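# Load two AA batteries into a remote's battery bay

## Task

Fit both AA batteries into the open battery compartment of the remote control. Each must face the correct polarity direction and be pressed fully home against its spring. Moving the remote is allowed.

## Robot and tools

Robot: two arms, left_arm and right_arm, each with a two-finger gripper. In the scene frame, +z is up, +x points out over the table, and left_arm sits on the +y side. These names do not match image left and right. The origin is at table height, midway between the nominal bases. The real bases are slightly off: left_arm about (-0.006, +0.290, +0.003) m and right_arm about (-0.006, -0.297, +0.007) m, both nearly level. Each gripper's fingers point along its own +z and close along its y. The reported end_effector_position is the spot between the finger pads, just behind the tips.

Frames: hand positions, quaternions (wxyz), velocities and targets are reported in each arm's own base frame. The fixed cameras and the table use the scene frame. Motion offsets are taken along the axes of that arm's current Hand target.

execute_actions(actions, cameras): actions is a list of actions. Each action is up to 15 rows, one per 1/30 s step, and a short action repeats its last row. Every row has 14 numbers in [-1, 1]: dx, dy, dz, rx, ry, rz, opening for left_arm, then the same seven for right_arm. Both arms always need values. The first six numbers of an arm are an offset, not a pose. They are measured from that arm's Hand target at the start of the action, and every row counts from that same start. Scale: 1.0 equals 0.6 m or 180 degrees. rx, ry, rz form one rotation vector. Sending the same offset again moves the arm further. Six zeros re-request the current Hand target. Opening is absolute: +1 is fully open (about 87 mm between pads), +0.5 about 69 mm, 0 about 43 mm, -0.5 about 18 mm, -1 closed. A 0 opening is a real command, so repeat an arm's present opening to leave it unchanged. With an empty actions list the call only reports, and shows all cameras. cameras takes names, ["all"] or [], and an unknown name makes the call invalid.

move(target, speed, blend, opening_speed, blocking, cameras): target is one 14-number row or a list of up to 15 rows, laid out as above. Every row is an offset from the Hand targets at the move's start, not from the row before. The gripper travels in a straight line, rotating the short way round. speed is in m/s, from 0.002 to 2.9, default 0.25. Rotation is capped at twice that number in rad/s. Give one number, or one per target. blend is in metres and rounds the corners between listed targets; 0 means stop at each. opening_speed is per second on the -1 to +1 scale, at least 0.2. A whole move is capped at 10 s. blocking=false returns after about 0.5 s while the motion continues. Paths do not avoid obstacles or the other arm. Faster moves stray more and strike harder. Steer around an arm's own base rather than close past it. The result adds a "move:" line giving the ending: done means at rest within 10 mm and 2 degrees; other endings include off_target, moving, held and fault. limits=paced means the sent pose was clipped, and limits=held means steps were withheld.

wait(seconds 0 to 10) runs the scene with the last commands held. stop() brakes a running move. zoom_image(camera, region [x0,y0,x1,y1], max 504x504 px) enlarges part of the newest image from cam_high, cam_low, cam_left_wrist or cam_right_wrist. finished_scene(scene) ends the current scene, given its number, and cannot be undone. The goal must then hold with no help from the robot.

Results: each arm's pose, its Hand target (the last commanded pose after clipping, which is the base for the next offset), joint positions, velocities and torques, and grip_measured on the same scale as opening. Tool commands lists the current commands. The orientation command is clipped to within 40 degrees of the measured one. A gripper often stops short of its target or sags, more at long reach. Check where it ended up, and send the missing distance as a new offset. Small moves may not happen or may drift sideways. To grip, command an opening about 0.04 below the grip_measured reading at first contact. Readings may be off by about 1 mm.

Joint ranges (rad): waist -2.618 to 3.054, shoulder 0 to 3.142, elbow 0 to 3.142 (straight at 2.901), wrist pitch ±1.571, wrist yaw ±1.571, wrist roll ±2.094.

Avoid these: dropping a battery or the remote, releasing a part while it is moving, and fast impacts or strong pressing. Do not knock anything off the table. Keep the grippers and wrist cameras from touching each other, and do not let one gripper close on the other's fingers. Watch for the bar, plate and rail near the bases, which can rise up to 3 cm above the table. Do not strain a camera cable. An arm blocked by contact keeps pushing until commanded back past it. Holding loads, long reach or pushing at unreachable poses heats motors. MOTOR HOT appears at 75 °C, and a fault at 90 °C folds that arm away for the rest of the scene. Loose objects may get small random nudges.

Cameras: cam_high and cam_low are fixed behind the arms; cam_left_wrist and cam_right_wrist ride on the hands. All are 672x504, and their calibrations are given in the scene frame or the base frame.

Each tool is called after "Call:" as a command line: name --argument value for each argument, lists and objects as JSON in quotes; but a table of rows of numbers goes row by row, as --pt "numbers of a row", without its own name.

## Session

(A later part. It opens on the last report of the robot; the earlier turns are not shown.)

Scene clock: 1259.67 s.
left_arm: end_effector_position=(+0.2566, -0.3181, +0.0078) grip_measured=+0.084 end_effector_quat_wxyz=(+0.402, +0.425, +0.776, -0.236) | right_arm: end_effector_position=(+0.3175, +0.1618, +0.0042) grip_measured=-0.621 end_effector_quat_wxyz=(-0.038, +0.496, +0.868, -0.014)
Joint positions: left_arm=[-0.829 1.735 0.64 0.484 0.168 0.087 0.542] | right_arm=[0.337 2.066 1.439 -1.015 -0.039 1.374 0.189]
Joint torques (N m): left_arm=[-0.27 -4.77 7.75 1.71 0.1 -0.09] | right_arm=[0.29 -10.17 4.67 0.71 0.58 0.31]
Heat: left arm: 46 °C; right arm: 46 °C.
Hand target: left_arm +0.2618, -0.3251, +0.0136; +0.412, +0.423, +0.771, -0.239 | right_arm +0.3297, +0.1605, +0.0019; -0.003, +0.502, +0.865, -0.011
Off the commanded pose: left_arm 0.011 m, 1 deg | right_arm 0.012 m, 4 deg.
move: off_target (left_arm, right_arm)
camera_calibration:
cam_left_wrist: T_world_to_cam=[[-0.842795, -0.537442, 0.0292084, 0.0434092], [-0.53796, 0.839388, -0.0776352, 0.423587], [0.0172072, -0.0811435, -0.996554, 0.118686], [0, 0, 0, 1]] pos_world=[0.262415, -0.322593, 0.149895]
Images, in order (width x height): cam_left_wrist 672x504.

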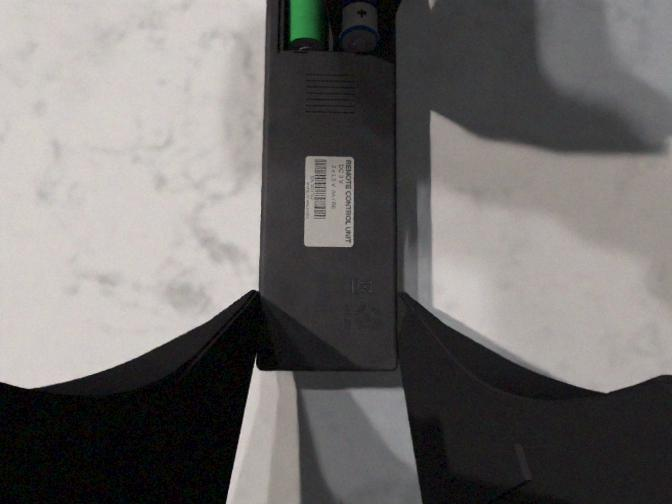

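Call:
move --target '[0,0,0,0,0,0,0.03,0.012,0,-0.003,0,0,0,-0.5]' --speed 0.05 --opening_speed 0.4 --cameras '["cam_left_wrist","cam_right_wrist","cam_low"]'

Call:
zoom_image --camera "cam_left_wrist" --region '[300, 0, 400, 80]'

Call:
zoom_image --camera "cam_right_wrist" --region '[220, 100, 440, 340]'

Call:
zoom_image --camera "cam_low" --region '[160, 300, 260, 340]'

Scene clock: 1265.83 s.
left_arm: end_effector_position=(+0.2566, -0.3180, +0.0077) grip_measured=+0.084 end_effector_quat_wxyz=(+0.402, +0.425, +0.776, -0.236) | right_arm: end_effector_position=(+0.3184, +0.1642, +0.0041) grip_measured=-0.500 end_effector_quat_wxyz=(-0.028, +0.497, +0.867, -0.018)
Joint positions: left_arm=[-0.829 1.735 0.64 0.483 0.168 0.087 0.542] | right_arm=[0.352 2.062 1.439 -1.01 -0.02 1.393 0.25]
Joint torques (N m): left_arm=[-0.24 -4.82 7.73 1.7 0.09 -0.09] | right_arm=[0.61 -10.61 4.29 0.64 0.36 0.32]
Heat: left arm: 46 °C; right arm: 47 °C.
Hand target: left_arm +0.2618, -0.3251, +0.0136; +0.412, +0.423, +0.771, -0.239 | right_arm +0.3262, +0.1667, +0.0037; -0.003, +0.502, +0.865, -0.011
Off the commanded pose: left_arm 0.011 m, 1 deg | right_arm 0.008 m, 3 deg.
move: off_target (left_arm, right_arm)
camera_calibration:
cam_left_wrist: T_world_to_cam=[[-0.842817, -0.537406, 0.0292122, 0.0434828], [-0.537931, 0.839439, -0.0772787, 0.42345], [0.0170082, -0.080846, -0.996581, 0.118747], [0, 0, 0, 1]] pos_world=[0.262415, -0.322492, 0.149795]
cam_right_wrist: T_world_to_cam=[[-0.855034, -0.516572, 0.0454977, 0.352977], [-0.295758, 0.557841, 0.775462, 0.0217524], [-0.425963, 0.64959, -0.629753, 0.177176], [0, 0, 0, 1]] pos_world=[0.383711, 0.0551125, 0.078649]
Images, in order (width x height): cam_low 672x504, cam_left_wrist 672x504, cam_right_wrist 672x504.

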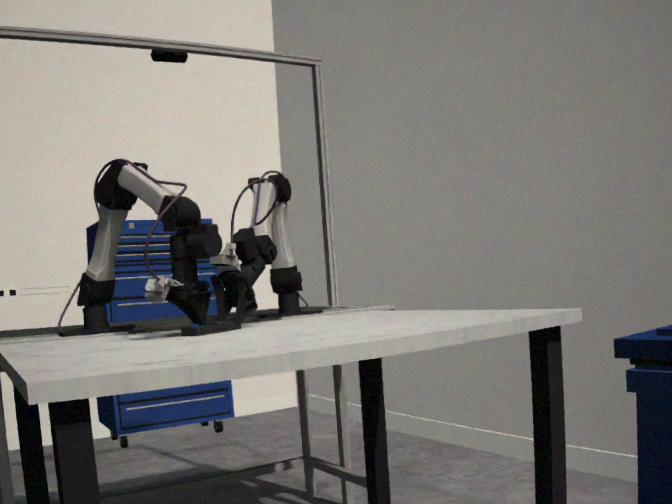

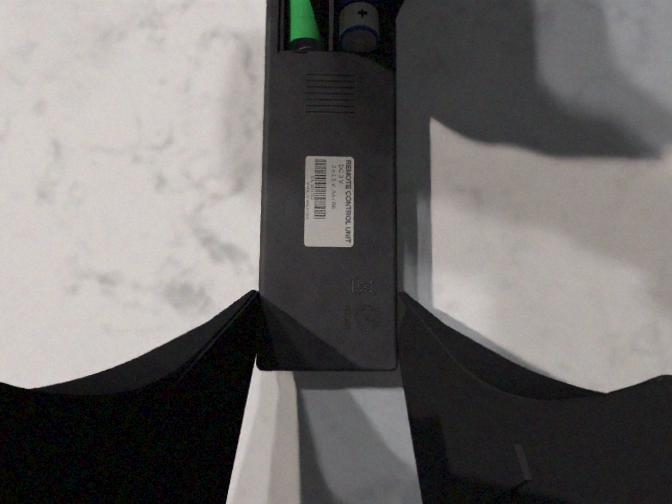

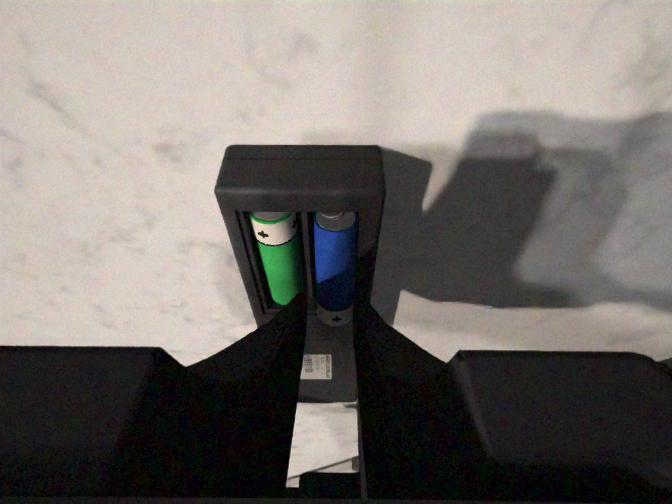

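Scaled by 5.040 from the camera's 672x504 image, which has a finer 960x720 frame.

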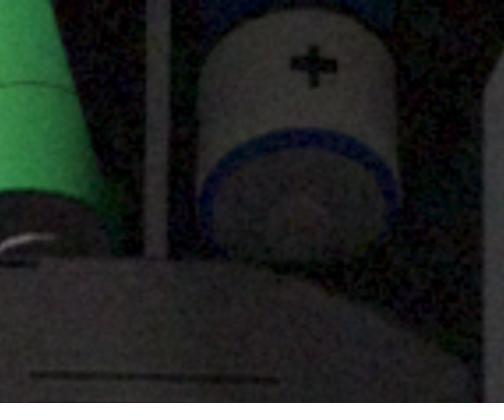

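Scaled by 2.100 from the camera's 672x504 image, which has a finer 960x720 frame.

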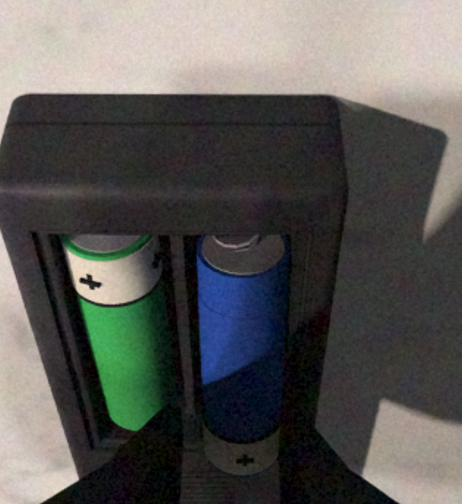

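Scaled by 5.040 from the camera's 672x504 image, which has a finer 960x720 frame.

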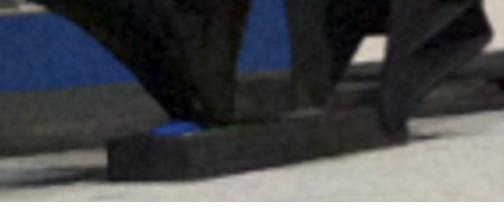

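Call:
move --target '[0,0,0,0,0,0,0.03,0.0,0,-0.04,0,0,0,-0.5]' --speed 0.05 --cameras '["cam_left_wrist","cam_right_wrist","cam_low"]'

Call:
zoom_image --camera "cam_left_wrist" --region '[260, 0, 400, 80]'

Call:
zoom_image --camera "cam_right_wrist" --region '[220, 150, 440, 390]'

Call:
zoom_image --camera "cam_low" --region '[160, 300, 260, 340]'

Scene clock: 1272.13 s.
left_arm: end_effector_position=(+0.2566, -0.3180, +0.0077) grip_measured=+0.084 end_effector_quat_wxyz=(+0.402, +0.425, +0.776, -0.236) | right_arm: end_effector_position=(+0.3159, +0.1621, +0.0128) grip_measured=-0.500 end_effector_quat_wxyz=(-0.027, +0.498, +0.866, -0.027)
Joint positions: left_arm=[-0.829 1.735 0.64 0.483 0.168 0.087 0.542] | right_arm=[0.355 2.05 1.457 -1.054 -0.006 1.399 0.25]
Joint torques (N m): left_arm=[-0.25 -4.81 7.72 1.71 0.1 -0.1] | right_arm=[0.54 -12.16 7.16 0.32 0.21 0.17]
Heat: left arm: 46 °C; right arm: 47 °C.
Hand target: left_arm +0.2619, -0.3251, +0.0136; +0.412, +0.423, +0.771, -0.239 | right_arm +0.3265, +0.1672, +0.0278; -0.003, +0.502, +0.865, -0.011
Off the commanded pose: left_arm 0.011 m, 1 deg | right_arm 0.019 m, 3 deg.
move: off_target (left_arm, right_arm)
camera_calibration:
cam_left_wrist: T_world_to_cam=[[-0.842817, -0.537406, 0.0292122, 0.0434828], [-0.537931, 0.839439, -0.0772787, 0.42345], [0.0170082, -0.080846, -0.996581, 0.118747], [0, 0, 0, 1]] pos_world=[0.262415, -0.322492, 0.149795]
cam_right_wrist: T_world_to_cam=[[-0.855569, -0.514186, 0.0601192, 0.348959], [-0.289542, 0.571548, 0.767788, 0.0113894], [-0.429146, 0.639489, -0.637877, 0.185614], [0, 0, 0, 1]] pos_world=[0.381512, 0.0542219, 0.0886753]
Images, in order (width x height): cam_low 672x504, cam_left_wrist 672x504, cam_right_wrist 672x504.

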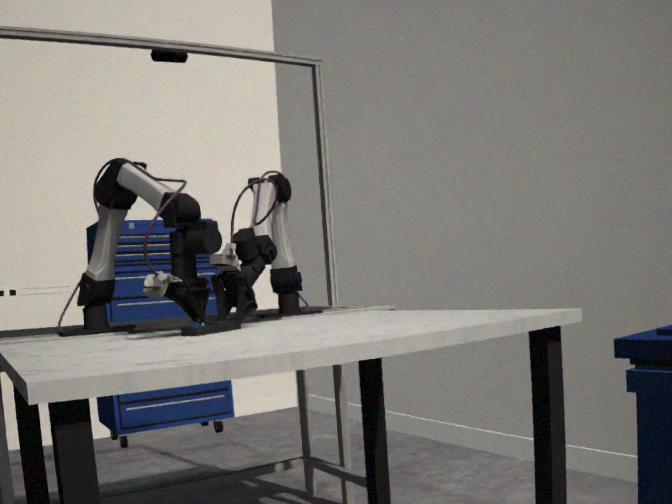

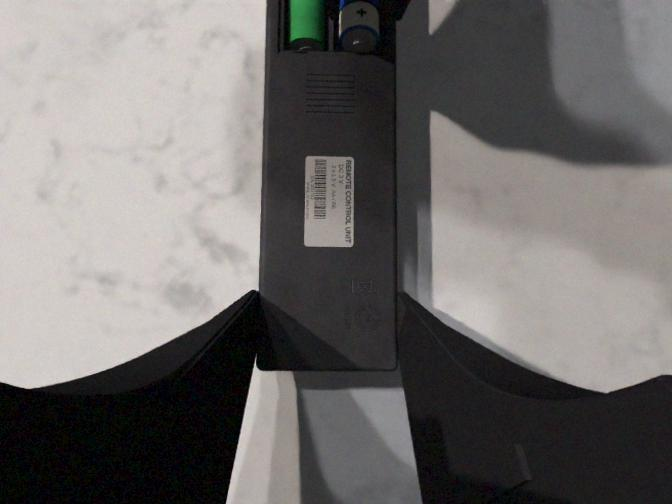

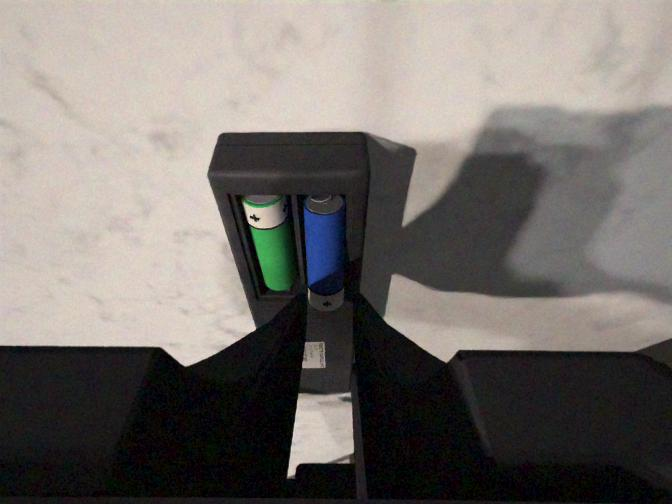

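Scaled by 3.600 from the camera's 672x504 image, which has a finer 960x720 frame.

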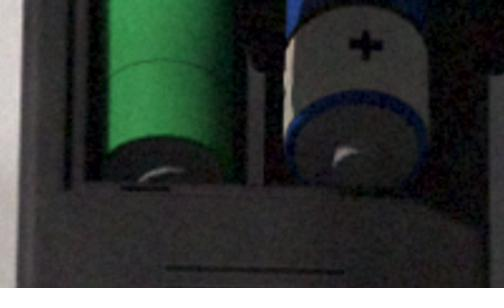

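Scaled by 2.100 from the camera's 672x504 image, which has a finer 960x720 frame.

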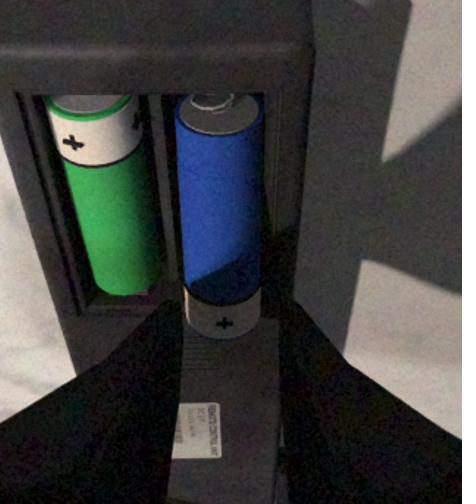

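Scaled by 5.040 from the camera's 672x504 image, which has a finer 960x720 frame.

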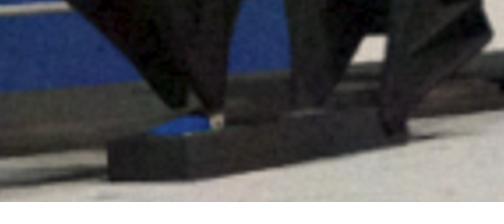

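Call:
move --pt "0 0 0 0 0 0 0.03 0.0 0 -0.02 0 0 0 -0.5" --pt "0 0 0 0 0 0 0.03 0.0 0 -0.02 0 0 0 -0.8" --speed 0.05 --cameras '["cam_left_wrist","cam_right_wrist","cam_low"]'

Call:
zoom_image --camera "cam_left_wrist" --region '[260, 0, 400, 80]'

Call:
zoom_image --camera "cam_right_wrist" --region '[220, 150, 440, 390]'

Call:
zoom_image --camera "cam_low" --region '[160, 300, 260, 340]'

Scene clock: 1278.90 s.
left_arm: end_effector_position=(+0.2566, -0.3180, +0.0077) grip_measured=+0.084 end_effector_quat_wxyz=(+0.402, +0.425, +0.776, -0.236) | right_arm: end_effector_position=(+0.3164, +0.1623, +0.0243) grip_measured=-0.800 end_effector_quat_wxyz=(-0.027, +0.498, +0.866, -0.028)
Joint positions: left_arm=[-0.829 1.735 0.64 0.483 0.168 0.087 0.542] | right_arm=[0.355 2.039 1.489 -1.098 -0.006 1.399 0.1]
Joint torques (N m): left_arm=[-0.28 -4.81 7.73 1.71 0.09 -0.1] | right_arm=[0.46 -12.22 7.27 0.21 0.25 0.19]
Heat: left arm: 45 °C; right arm: 48 °C.
Hand target: left_arm +0.2619, -0.3251, +0.0136; +0.412, +0.423, +0.771, -0.239 | right_arm +0.3268, +0.1674, +0.0397; -0.003, +0.502, +0.865, -0.011
Off the commanded pose: left_arm 0.011 m, 1 deg | right_arm 0.019 m, 3 deg.
move: off_target (left_arm, right_arm); target 2's new opening was sent with right_arm's hand 0.019 m and 3 deg from that target
camera_calibration:
cam_left_wrist: T_world_to_cam=[[-0.842817, -0.537406, 0.0292122, 0.0434828], [-0.537931, 0.839439, -0.0772787, 0.42345], [0.0170082, -0.080846, -0.996581, 0.118747], [0, 0, 0, 1]] pos_world=[0.262415, -0.322492, 0.149795]
cam_right_wrist: T_world_to_cam=[[-0.855694, -0.513807, 0.0615667, 0.348766], [-0.288281, 0.57211, 0.767844, 0.00210058], [-0.429746, 0.639291, -0.637672, 0.193299], [0, 0, 0, 1]] pos_world=[0.382112, 0.0544222, 0.100176]
Images, in order (width x height): cam_low 672x504, cam_left_wrist 672x504, cam_right_wrist 672x504.

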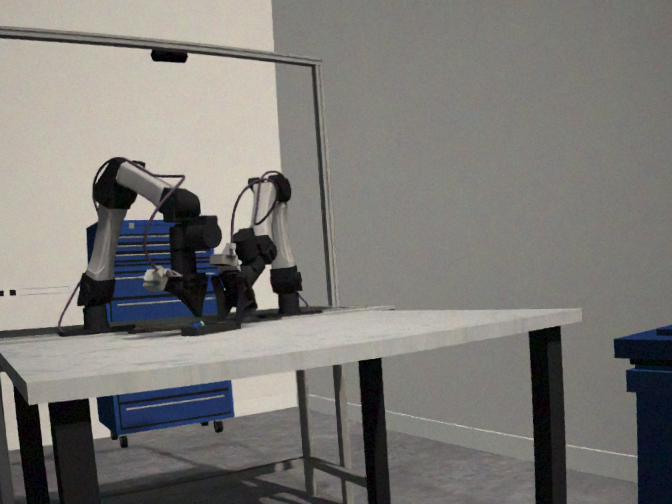

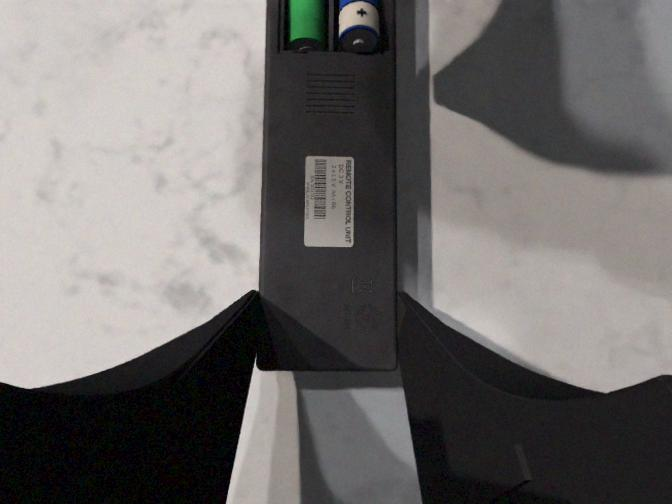

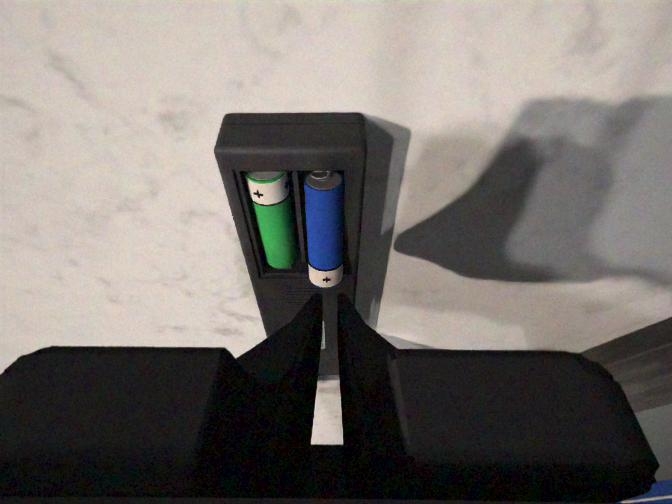

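Scaled by 3.600 from the camera's 672x504 image, which has a finer 960x720 frame.

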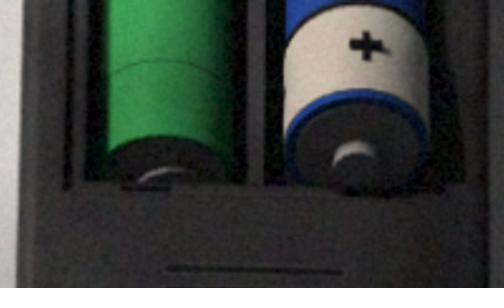

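Scaled by 2.100 from the camera's 672x504 image, which has a finer 960x720 frame.

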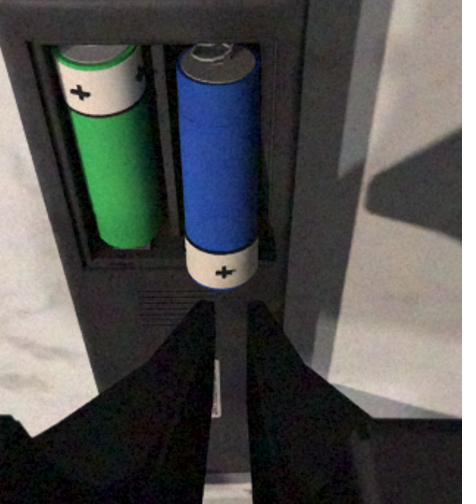

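Scaled by 5.040 from the camera's 672x504 image, which has a finer 960x720 frame.

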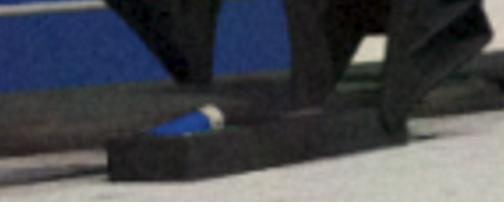

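Call:
zoom_image --camera "cam_left_wrist" --region '[330, 20, 400, 70]'

Scaled by 7.200 from the camera's 672x504 image, which has a finer 960x720 frame.

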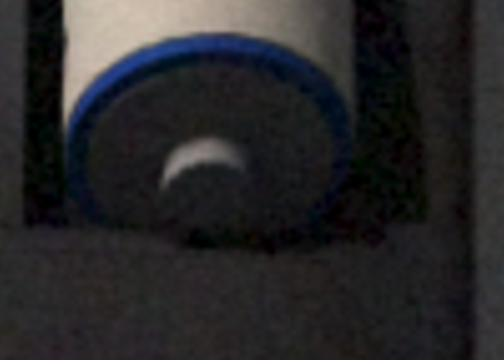

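Call:
move --target '[0,0,0,0,0,0,0.03,-0.011,0.006,0,0,0,0,-0.8]' --speed 0.05 --cameras '["cam_right_wrist"]'

Call:
zoom_image --camera "cam_right_wrist" --region '[220, 150, 440, 390]'

Scene clock: 1305.63 s.
left_arm: end_effector_position=(+0.2566, -0.3180, +0.0077) grip_measured=+0.084 end_effector_quat_wxyz=(+0.402, +0.425, +0.776, -0.236) | right_arm: end_effector_position=(+0.3225, +0.1644, +0.0301) grip_measured=-0.800 end_effector_quat_wxyz=(-0.021, +0.499, +0.866, -0.021)
Joint positions: left_arm=[-0.829 1.735 0.64 0.483 0.168 0.087 0.542] | right_arm=[0.355 2.039 1.515 -1.106 -0.005 1.399 0.1]
Joint torques (N m): left_arm=[-0.27 -4.81 7.71 1.7 0.09 -0.1] | right_arm=[-0.81 -10.66 7.13 0.2 0.27 0.03]
Heat: left arm: 45 °C; right arm: 50 °C.
Hand target: left_arm +0.2619, -0.3251, +0.0136; +0.412, +0.423, +0.771, -0.239 | right_arm +0.3332, +0.1635, +0.0397; -0.003, +0.502, +0.865, -0.011
Off the commanded pose: left_arm 0.011 m, 1 deg | right_arm 0.014 m, 2 deg.
move: off_target (left_arm, right_arm)
camera_calibration:
cam_right_wrist: T_world_to_cam=[[-0.856563, -0.51418, 0.0438145, 0.355541], [-0.301826, 0.56805, 0.76565, 0.00336048], [-0.418571, 0.642603, -0.641763, 0.19434], [0, 0, 0, 1]] pos_world=[0.386902, 0.0560192, 0.10657]
Images, in order (width x height): cam_right_wrist 672x504.

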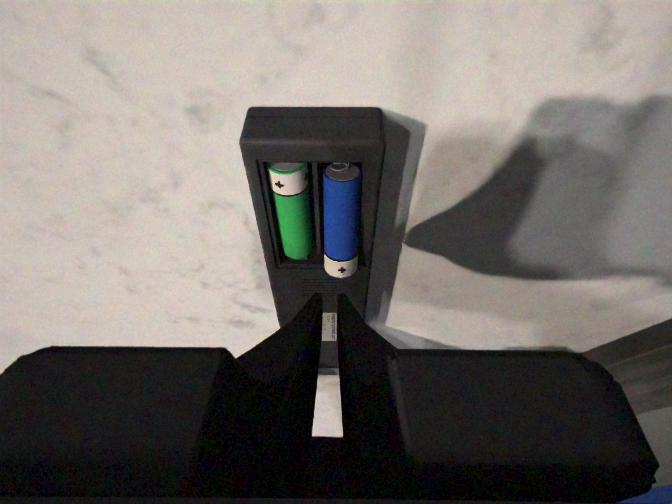

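Scaled by 2.100 from the camera's 672x504 image, which has a finer 960x720 frame.

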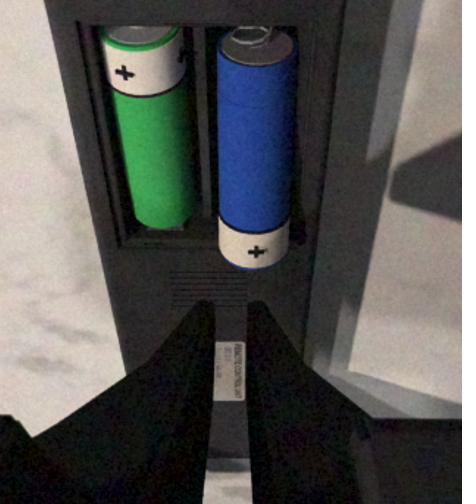

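Call:
move --target '[0,0,0,0,0,0,0.03,-0.009,-0.008,0.012,0,0,0,-0.8]' --speed 0.05 --cameras '["cam_right_wrist"]'

Call:
zoom_image --camera "cam_right_wrist" --region '[220, 150, 440, 390]'

Scene clock: 1313.00 s.
left_arm: end_effector_position=(+0.2566, -0.3180, +0.0077) grip_measured=+0.084 end_effector_quat_wxyz=(+0.402, +0.425, +0.776, -0.236) | right_arm: end_effector_position=(+0.3248, +0.1587, +0.0273) grip_measured=-0.800 end_effector_quat_wxyz=(-0.020, +0.505, +0.862, -0.021)
Joint positions: left_arm=[-0.829 1.735 0.64 0.483 0.168 0.087 0.542] | right_arm=[0.339 2.039 1.504 -1.093 -0.004 1.399 0.1]
Joint torques (N m): left_arm=[-0.24 -4.78 7.73 1.72 0.11 -0.1] | right_arm=[-0.65 -11.33 5.29 0.49 0.27 -0.15]
Heat: left arm: 45 °C; right arm: 50 °C.
Hand target: left_arm +0.2619, -0.3251, +0.0136; +0.412, +0.423, +0.771, -0.239 | right_arm +0.3316, +0.1561, +0.0326; -0.003, +0.502, +0.865, -0.011
Off the commanded pose: left_arm 0.011 m, 1 deg | right_arm 0.009 m, 2 deg.
move: off_target (left_arm)
camera_calibration:
cam_right_wrist: T_world_to_cam=[[-0.864543, -0.500748, 0.0426232, 0.355218], [-0.294386, 0.57334, 0.764603, 0.00620814], [-0.407311, 0.648484, -0.643091, 0.192599], [0, 0, 0, 1]] pos_world=[0.387377, 0.0494183, 0.103971]
Images, in order (width x height): cam_right_wrist 672x504.

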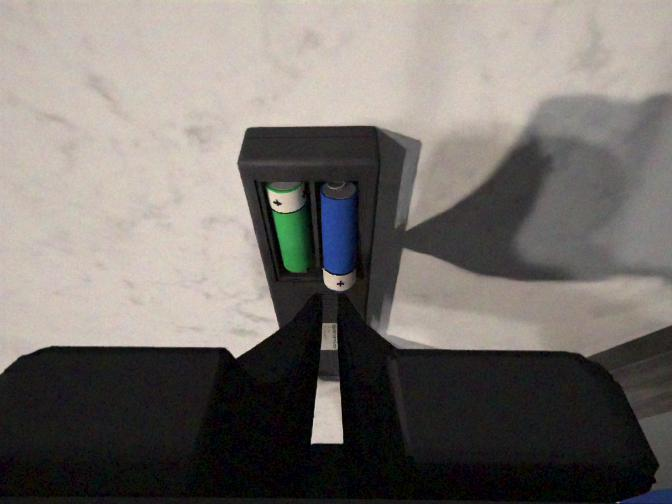

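Scaled by 2.100 from the camera's 672x504 image, which has a finer 960x720 frame.

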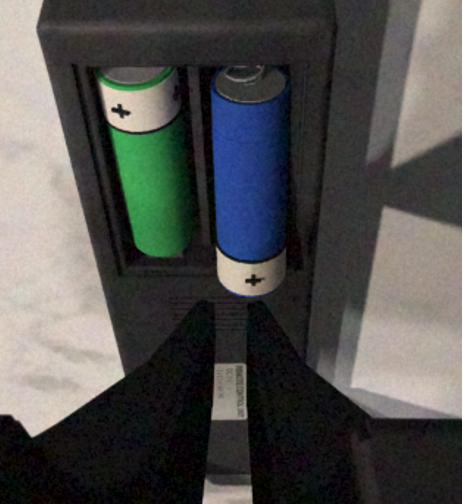

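Call:
move --target '[0,0,0,0,0,0,0.03,0.002,-0.012,0.012,0,0,0,-0.8]' --speed 0.05 --cameras '["cam_right_wrist"]'

Call:
zoom_image --camera "cam_right_wrist" --region '[220, 150, 440, 390]'

Scene clock: 1317.43 s.
left_arm: end_effector_position=(+0.2566, -0.3180, +0.0077) grip_measured=+0.084 end_effector_quat_wxyz=(+0.402, +0.425, +0.776, -0.236) | right_arm: end_effector_position=(+0.3164, +0.1557, +0.0160) grip_measured=-0.800 end_effector_quat_wxyz=(-0.024, +0.505, +0.862, -0.026)
Joint positions: left_arm=[-0.829 1.735 0.64 0.483 0.168 0.087 0.542] | right_arm=[0.339 2.033 1.446 -1.055 -0.004 1.398 0.1]
Joint torques (N m): left_arm=[-0.27 -4.82 7.75 1.72 0.09 -0.09] | right_arm=[-0.47 -12.62 4.9 0.38 0.27 -0.17]
Heat: left arm: 45 °C; right arm: 50 °C.
Hand target: left_arm +0.2619, -0.3251, +0.0136; +0.412, +0.423, +0.771, -0.239 | right_arm +0.3246, +0.1535, +0.0256; -0.003, +0.502, +0.865, -0.011
Off the commanded pose: left_arm 0.011 m, 1 deg | right_arm 0.013 m, 3 deg.
move: off_target (left_arm, right_arm)
camera_calibration:
cam_right_wrist: T_world_to_cam=[[-0.863715, -0.500886, 0.0557602, 0.3465], [-0.284974, 0.576641, 0.765685, 0.0105551], [-0.415675, 0.645444, -0.640794, 0.186925], [0, 0, 0, 1]] pos_world=[0.379985, 0.0468209, 0.0923773]
Images, in order (width x height): cam_right_wrist 672x504.

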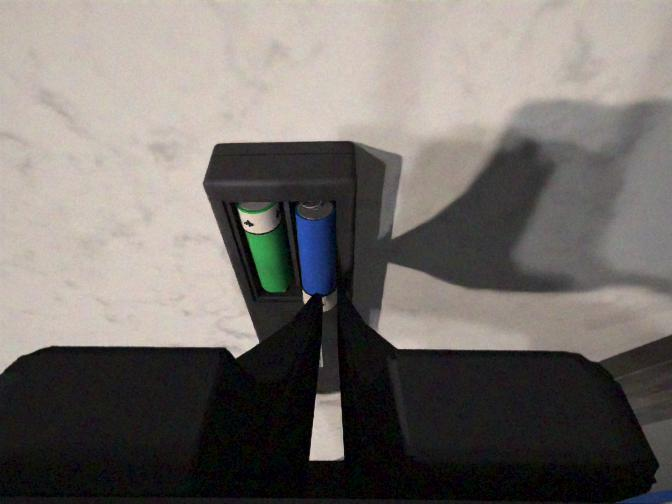

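Scaled by 2.100 from the camera's 672x504 image, which has a finer 960x720 frame.

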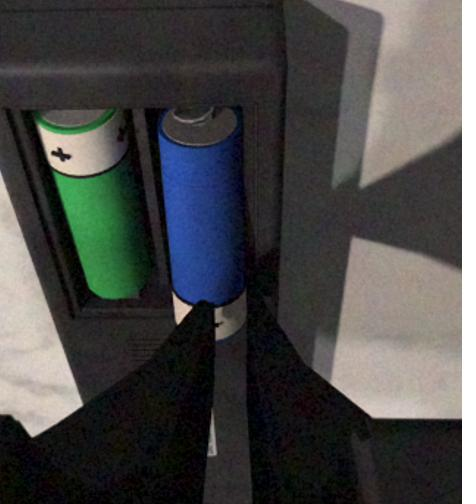

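Call:
move --pt "0 0 0 0 0 0 0.03 0.0107 0.0135 -0.0407 0 0 0 -0.8" --pt "0 0 0 0 0 0 0.03 0.0122 0.0053 0.0027 0 0 0 -0.8" --speed 0.06 --cameras '["cam_right_wrist"]'

Call:
zoom_image --camera "cam_right_wrist" --region '[220, 150, 440, 390]'

Scene clock: 1327.97 s.
left_arm: end_effector_position=(+0.2566, -0.3180, +0.0077) grip_measured=+0.084 end_effector_quat_wxyz=(+0.402, +0.425, +0.776, -0.236) | right_arm: end_effector_position=(+0.3181, +0.1586, +0.0176) grip_measured=-0.800 end_effector_quat_wxyz=(-0.021, +0.502, +0.864, -0.022)
Joint positions: left_arm=[-0.829 1.735 0.64 0.483 0.168 0.087 0.542] | right_arm=[0.345 2.031 1.452 -1.052 -0.004 1.398 0.1]
Joint torques (N m): left_arm=[-0.28 -4.81 7.71 1.7 0.09 -0.09] | right_arm=[0.51 -11.45 5.24 0.48 0.23 0.08]
Heat: left arm: 45 °C; right arm: 52 °C.
Hand target: left_arm +0.2619, -0.3251, +0.0136; +0.412, +0.423, +0.771, -0.239 | right_arm +0.3237, +0.1615, +0.0238; -0.003, +0.501, +0.865, -0.011
Off the commanded pose: left_arm 0.011 m, 1 deg | right_arm 0.009 m, 2 deg.
move: off_target (left_arm)
camera_calibration:
cam_right_wrist: T_world_to_cam=[[-0.861118, -0.506356, 0.0456041, 0.349525], [-0.295946, 0.572178, 0.764872, 0.0123942], [-0.413391, 0.645148, -0.642566, 0.186117], [0, 0, 0, 1]] pos_world=[0.381589, 0.0498194, 0.0941726]
Images, in order (width x height): cam_right_wrist 672x504.

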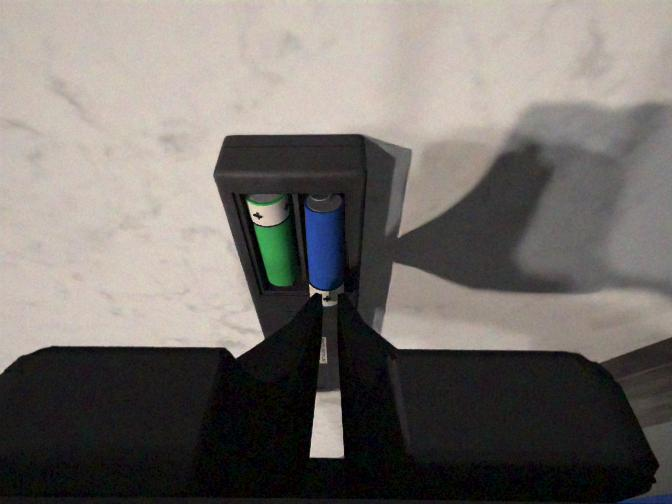

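Scaled by 2.100 from the camera's 672x504 image, which has a finer 960x720 frame.

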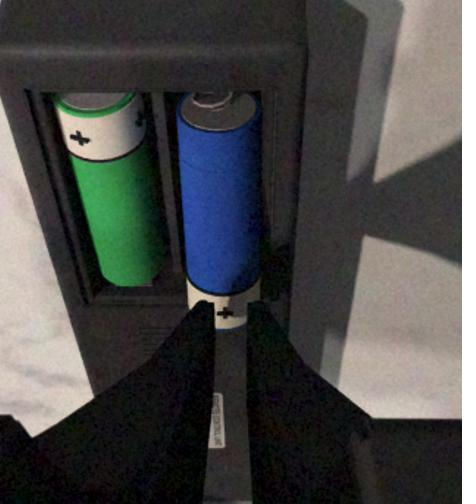

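Call:
move --pt "0 0 0 0 0 0 0.03 0 0.004 -0.012 0 0 0 -0.8" --pt "0 0 0 0 0 0 0.03 0.0 0.005 0.02 0 0 0 -0.8" --speed 0.06 --cameras '["cam_right_wrist","cam_left_wrist"]'

Call:
zoom_image --camera "cam_right_wrist" --region '[220, 150, 440, 390]'

Call:
zoom_image --camera "cam_left_wrist" --region '[260, 0, 400, 80]'

Scene clock: 1333.70 s.
left_arm: end_effector_position=(+0.2566, -0.3180, +0.0077) grip_measured=+0.084 end_effector_quat_wxyz=(+0.402, +0.425, +0.776, -0.236) | right_arm: end_effector_position=(+0.3227, +0.1602, +0.0138) grip_measured=-0.800 end_effector_quat_wxyz=(-0.013, +0.503, +0.864, -0.013)
Joint positions: left_arm=[-0.829 1.735 0.64 0.483 0.168 0.087 0.542] | right_arm=[0.345 2.031 1.438 -1.013 -0.004 1.398 0.1]
Joint torques (N m): left_arm=[-0.27 -4.77 7.73 1.7 0.09 -0.09] | right_arm=[0.31 -9.05 5.14 0.52 0.27 0.1]
Heat: left arm: 45 °C; right arm: 53 °C.
Hand target: left_arm +0.2619, -0.3251, +0.0136; +0.412, +0.423, +0.771, -0.239 | right_arm +0.3261, +0.1628, +0.0117; -0.003, +0.501, +0.865, -0.011
Off the commanded pose: left_arm 0.011 m, 1 deg | right_arm 0.005 m, 1 deg.
move: off_target (left_arm)
camera_calibration:
cam_left_wrist: T_world_to_cam=[[-0.842817, -0.537406, 0.0292122, 0.0434828], [-0.537931, 0.839439, -0.0772787, 0.42345], [0.0170082, -0.080846, -0.996581, 0.118747], [0, 0, 0, 1]] pos_world=[0.262415, -0.322492, 0.149795]
cam_right_wrist: T_world_to_cam=[[-0.861904, -0.506609, 0.0216378, 0.35507], [-0.313458, 0.565864, 0.762589, 0.0223654], [-0.398579, 0.650496, -0.646521, 0.178958], [0, 0, 0, 1]] pos_world=[0.384376, 0.0508147, 0.0909614]
Images, in order (width x height): cam_left_wrist 672x504, cam_right_wrist 672x504.

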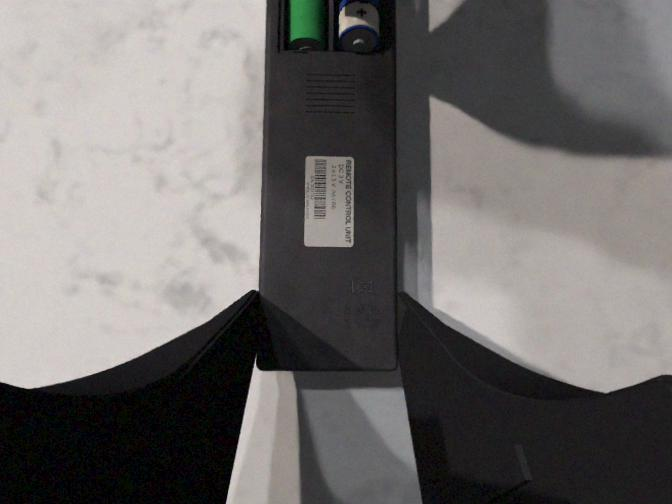

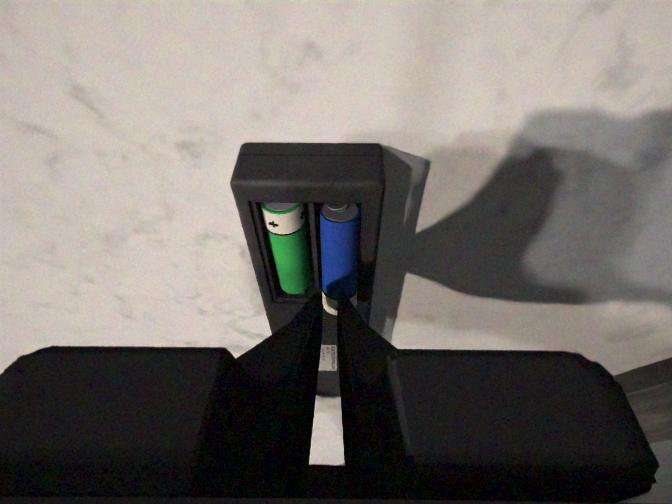

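Scaled by 2.100 from the camera's 672x504 image, which has a finer 960x720 frame.

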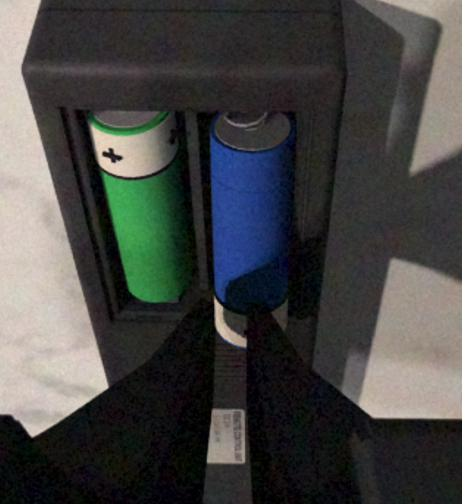

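Scaled by 3.600 from the camera's 672x504 image, which has a finer 960x720 frame.

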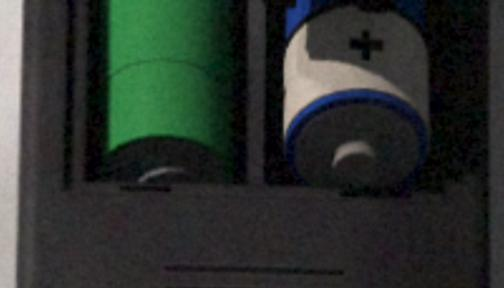

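Call:
move --pt "0 0 0 0 0 0 0.03 0 -0.005 -0.047 0 0 0 -0.8" --pt "0 0 0 0 0 0 0.03 0.0 -0.005 0.012 0 0 0 -0.8" --speed 0.05 --cameras '["cam_right_wrist","cam_left_wrist"]'

Call:
zoom_image --camera "cam_right_wrist" --region '[220, 150, 440, 390]'

Call:
zoom_image --camera "cam_left_wrist" --region '[260, 0, 400, 80]'

Scene clock: 1341.60 s.
left_arm: end_effector_position=(+0.2566, -0.3180, +0.0077) grip_measured=+0.084 end_effector_quat_wxyz=(+0.402, +0.425, +0.776, -0.236) | right_arm: end_effector_position=(+0.3202, +0.1593, +0.0103) grip_measured=-0.800 end_effector_quat_wxyz=(-0.011, +0.503, +0.864, -0.011)
Joint positions: left_arm=[-0.829 1.735 0.64 0.483 0.168 0.087 0.542] | right_arm=[0.345 2.022 1.41 -0.99 -0.004 1.398 0.1]
Joint torques (N m): left_arm=[-0.29 -4.81 7.71 1.71 0.09 -0.1] | right_arm=[0.24 -8.35 4.67 0.55 0.2 0.08]
Heat: left arm: 45 °C; right arm: 53 °C.
Hand target: left_arm +0.2619, -0.3252, +0.0136; +0.412, +0.423, +0.771, -0.239 | right_arm +0.3233, +0.1612, +0.0045; -0.003, +0.501, +0.865, -0.011
Off the commanded pose: left_arm 0.011 m, 1 deg | right_arm 0.007 m, 1 deg.
move: off_target (left_arm)
camera_calibration:
cam_left_wrist: T_world_to_cam=[[-0.842817, -0.537406, 0.0292122, 0.0434828], [-0.537931, 0.839439, -0.0772787, 0.42345], [0.0170082, -0.080846, -0.996581, 0.118747], [0, 0, 0, 1]] pos_world=[0.262415, -0.322492, 0.149795]
cam_right_wrist: T_world_to_cam=[[-0.861982, -0.50665, 0.0171142, 0.352649], [-0.316773, 0.56468, 0.762096, 0.0260145], [-0.39578, 0.651492, -0.647237, 0.175237], [0, 0, 0, 1]] pos_world=[0.381573, 0.0498139, 0.0875592]
Images, in order (width x height): cam_left_wrist 672x504, cam_right_wrist 672x504.

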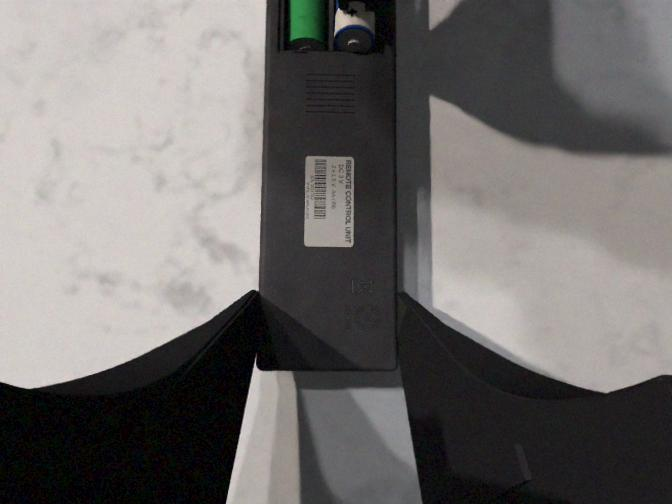

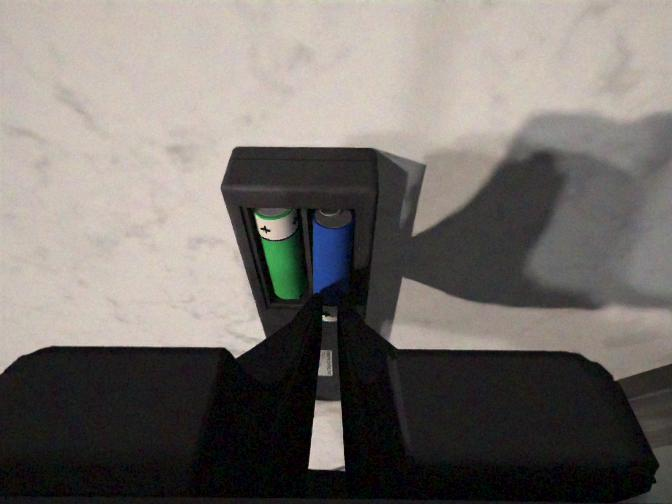

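Scaled by 2.100 from the camera's 672x504 image, which has a finer 960x720 frame.

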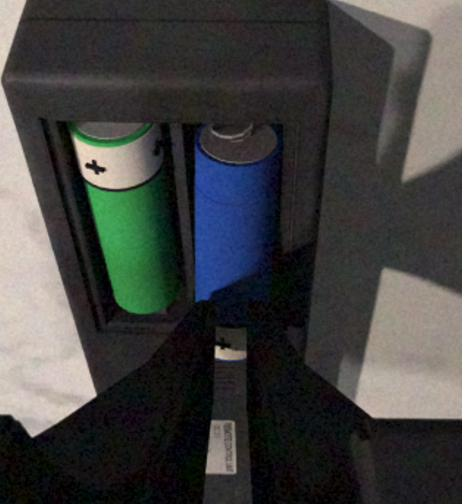

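Scaled by 3.600 from the camera's 672x504 image, which has a finer 960x720 frame.

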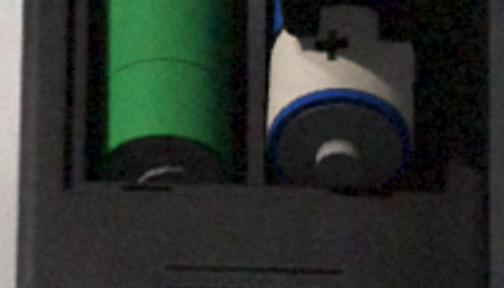

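Call:
move --target '[0,0,0,0,0,0,0.03,-0.008,0.0,0.025,0,0,0,-0.8]' --speed 0.05 --cameras '["cam_right_wrist","cam_left_wrist","cam_low"]'

Call:
zoom_image --camera "cam_right_wrist" --region '[220, 150, 440, 390]'

Call:
zoom_image --camera "cam_left_wrist" --region '[260, 0, 400, 80]'

Call:
zoom_image --camera "cam_low" --region '[160, 300, 260, 340]'

Scene clock: 1345.80 s.
left_arm: end_effector_position=(+0.2566, -0.3180, +0.0077) grip_measured=+0.084 end_effector_quat_wxyz=(+0.402, +0.425, +0.776, -0.236) | right_arm: end_effector_position=(+0.3203, +0.1591, +0.0088) grip_measured=-0.799 end_effector_quat_wxyz=(-0.013, +0.504, +0.864, -0.008)
Joint positions: left_arm=[-0.829 1.735 0.64 0.483 0.168 0.087 0.542] | right_arm=[0.341 2.022 1.403 -0.98 -0.01 1.397 0.1]
Joint torques (N m): left_arm=[-0.21 -4.81 7.69 1.72 0.09 -0.1] | right_arm=[-0.34 -6.27 3.03 0.99 0.31 -0.06]
Heat: left arm: 45 °C; right arm: 51 °C.
Hand target: left_arm +0.2619, -0.3252, +0.0136; +0.412, +0.423, +0.771, -0.239 | right_arm +0.3256, +0.1567, -0.0104; -0.003, +0.502, +0.865, -0.011
Off the commanded pose: left_arm 0.011 m, 1 deg | right_arm 0.020 m, 1 deg.
move: off_target (left_arm, right_arm)
camera_calibration:
cam_left_wrist: T_world_to_cam=[[-0.842817, -0.537406, 0.0292122, 0.0434828], [-0.537931, 0.839439, -0.0772787, 0.42345], [0.0170082, -0.080846, -0.996581, 0.118747], [0, 0, 0, 1]] pos_world=[0.262415, -0.322492, 0.149795]
cam_right_wrist: T_world_to_cam=[[-0.863458, -0.504236, 0.0136306, 0.352746], [-0.314955, 0.560046, 0.766258, 0.0274568], [-0.394009, 0.657339, -0.642388, 0.17294], [0, 0, 0, 1]] pos_world=[0.381369, 0.0488096, 0.0852477]
Images, in order (width x height): cam_low 672x504, cam_left_wrist 672x504, cam_right_wrist 672x504.

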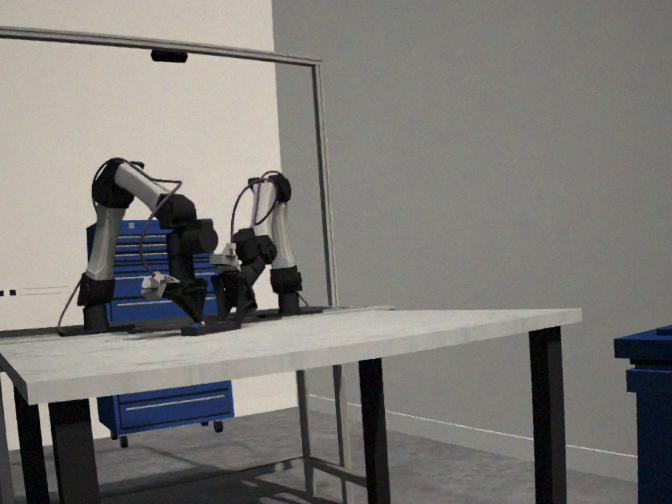

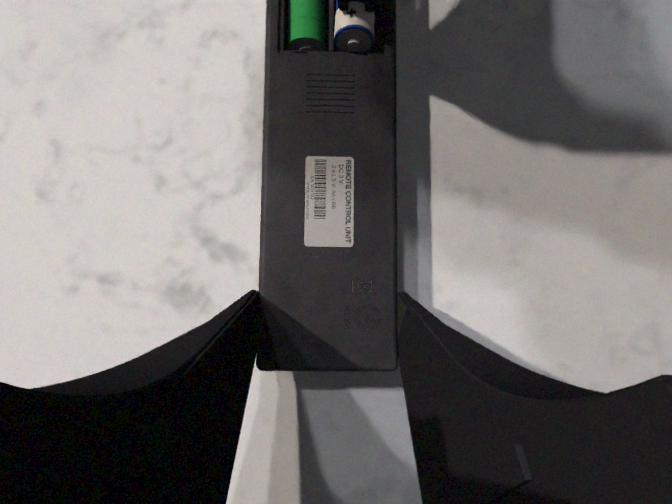

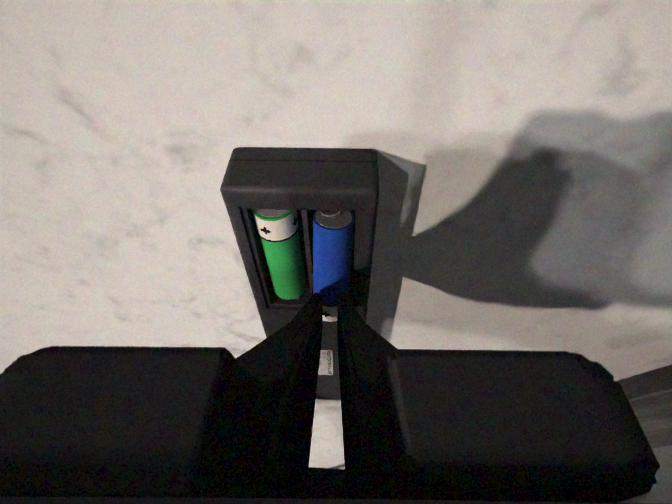

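Scaled by 2.100 from the camera's 672x504 image, which has a finer 960x720 frame.

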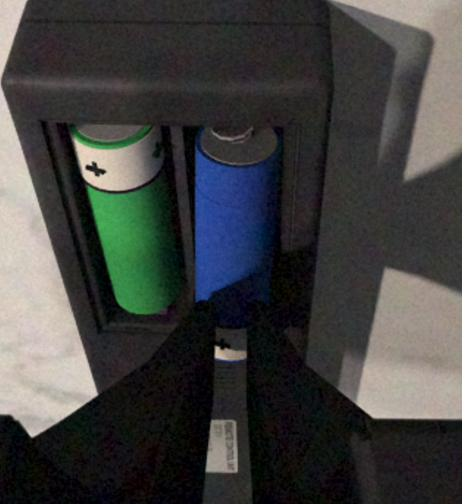

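Scaled by 3.600 from the camera's 672x504 image, which has a finer 960x720 frame.

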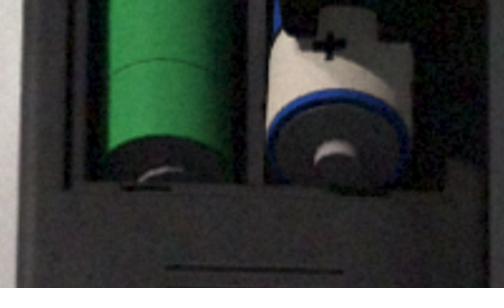

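Scaled by 5.040 from the camera's 672x504 image, which has a finer 960x720 frame.

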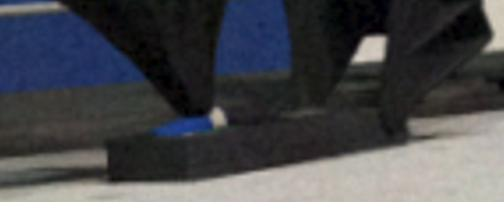

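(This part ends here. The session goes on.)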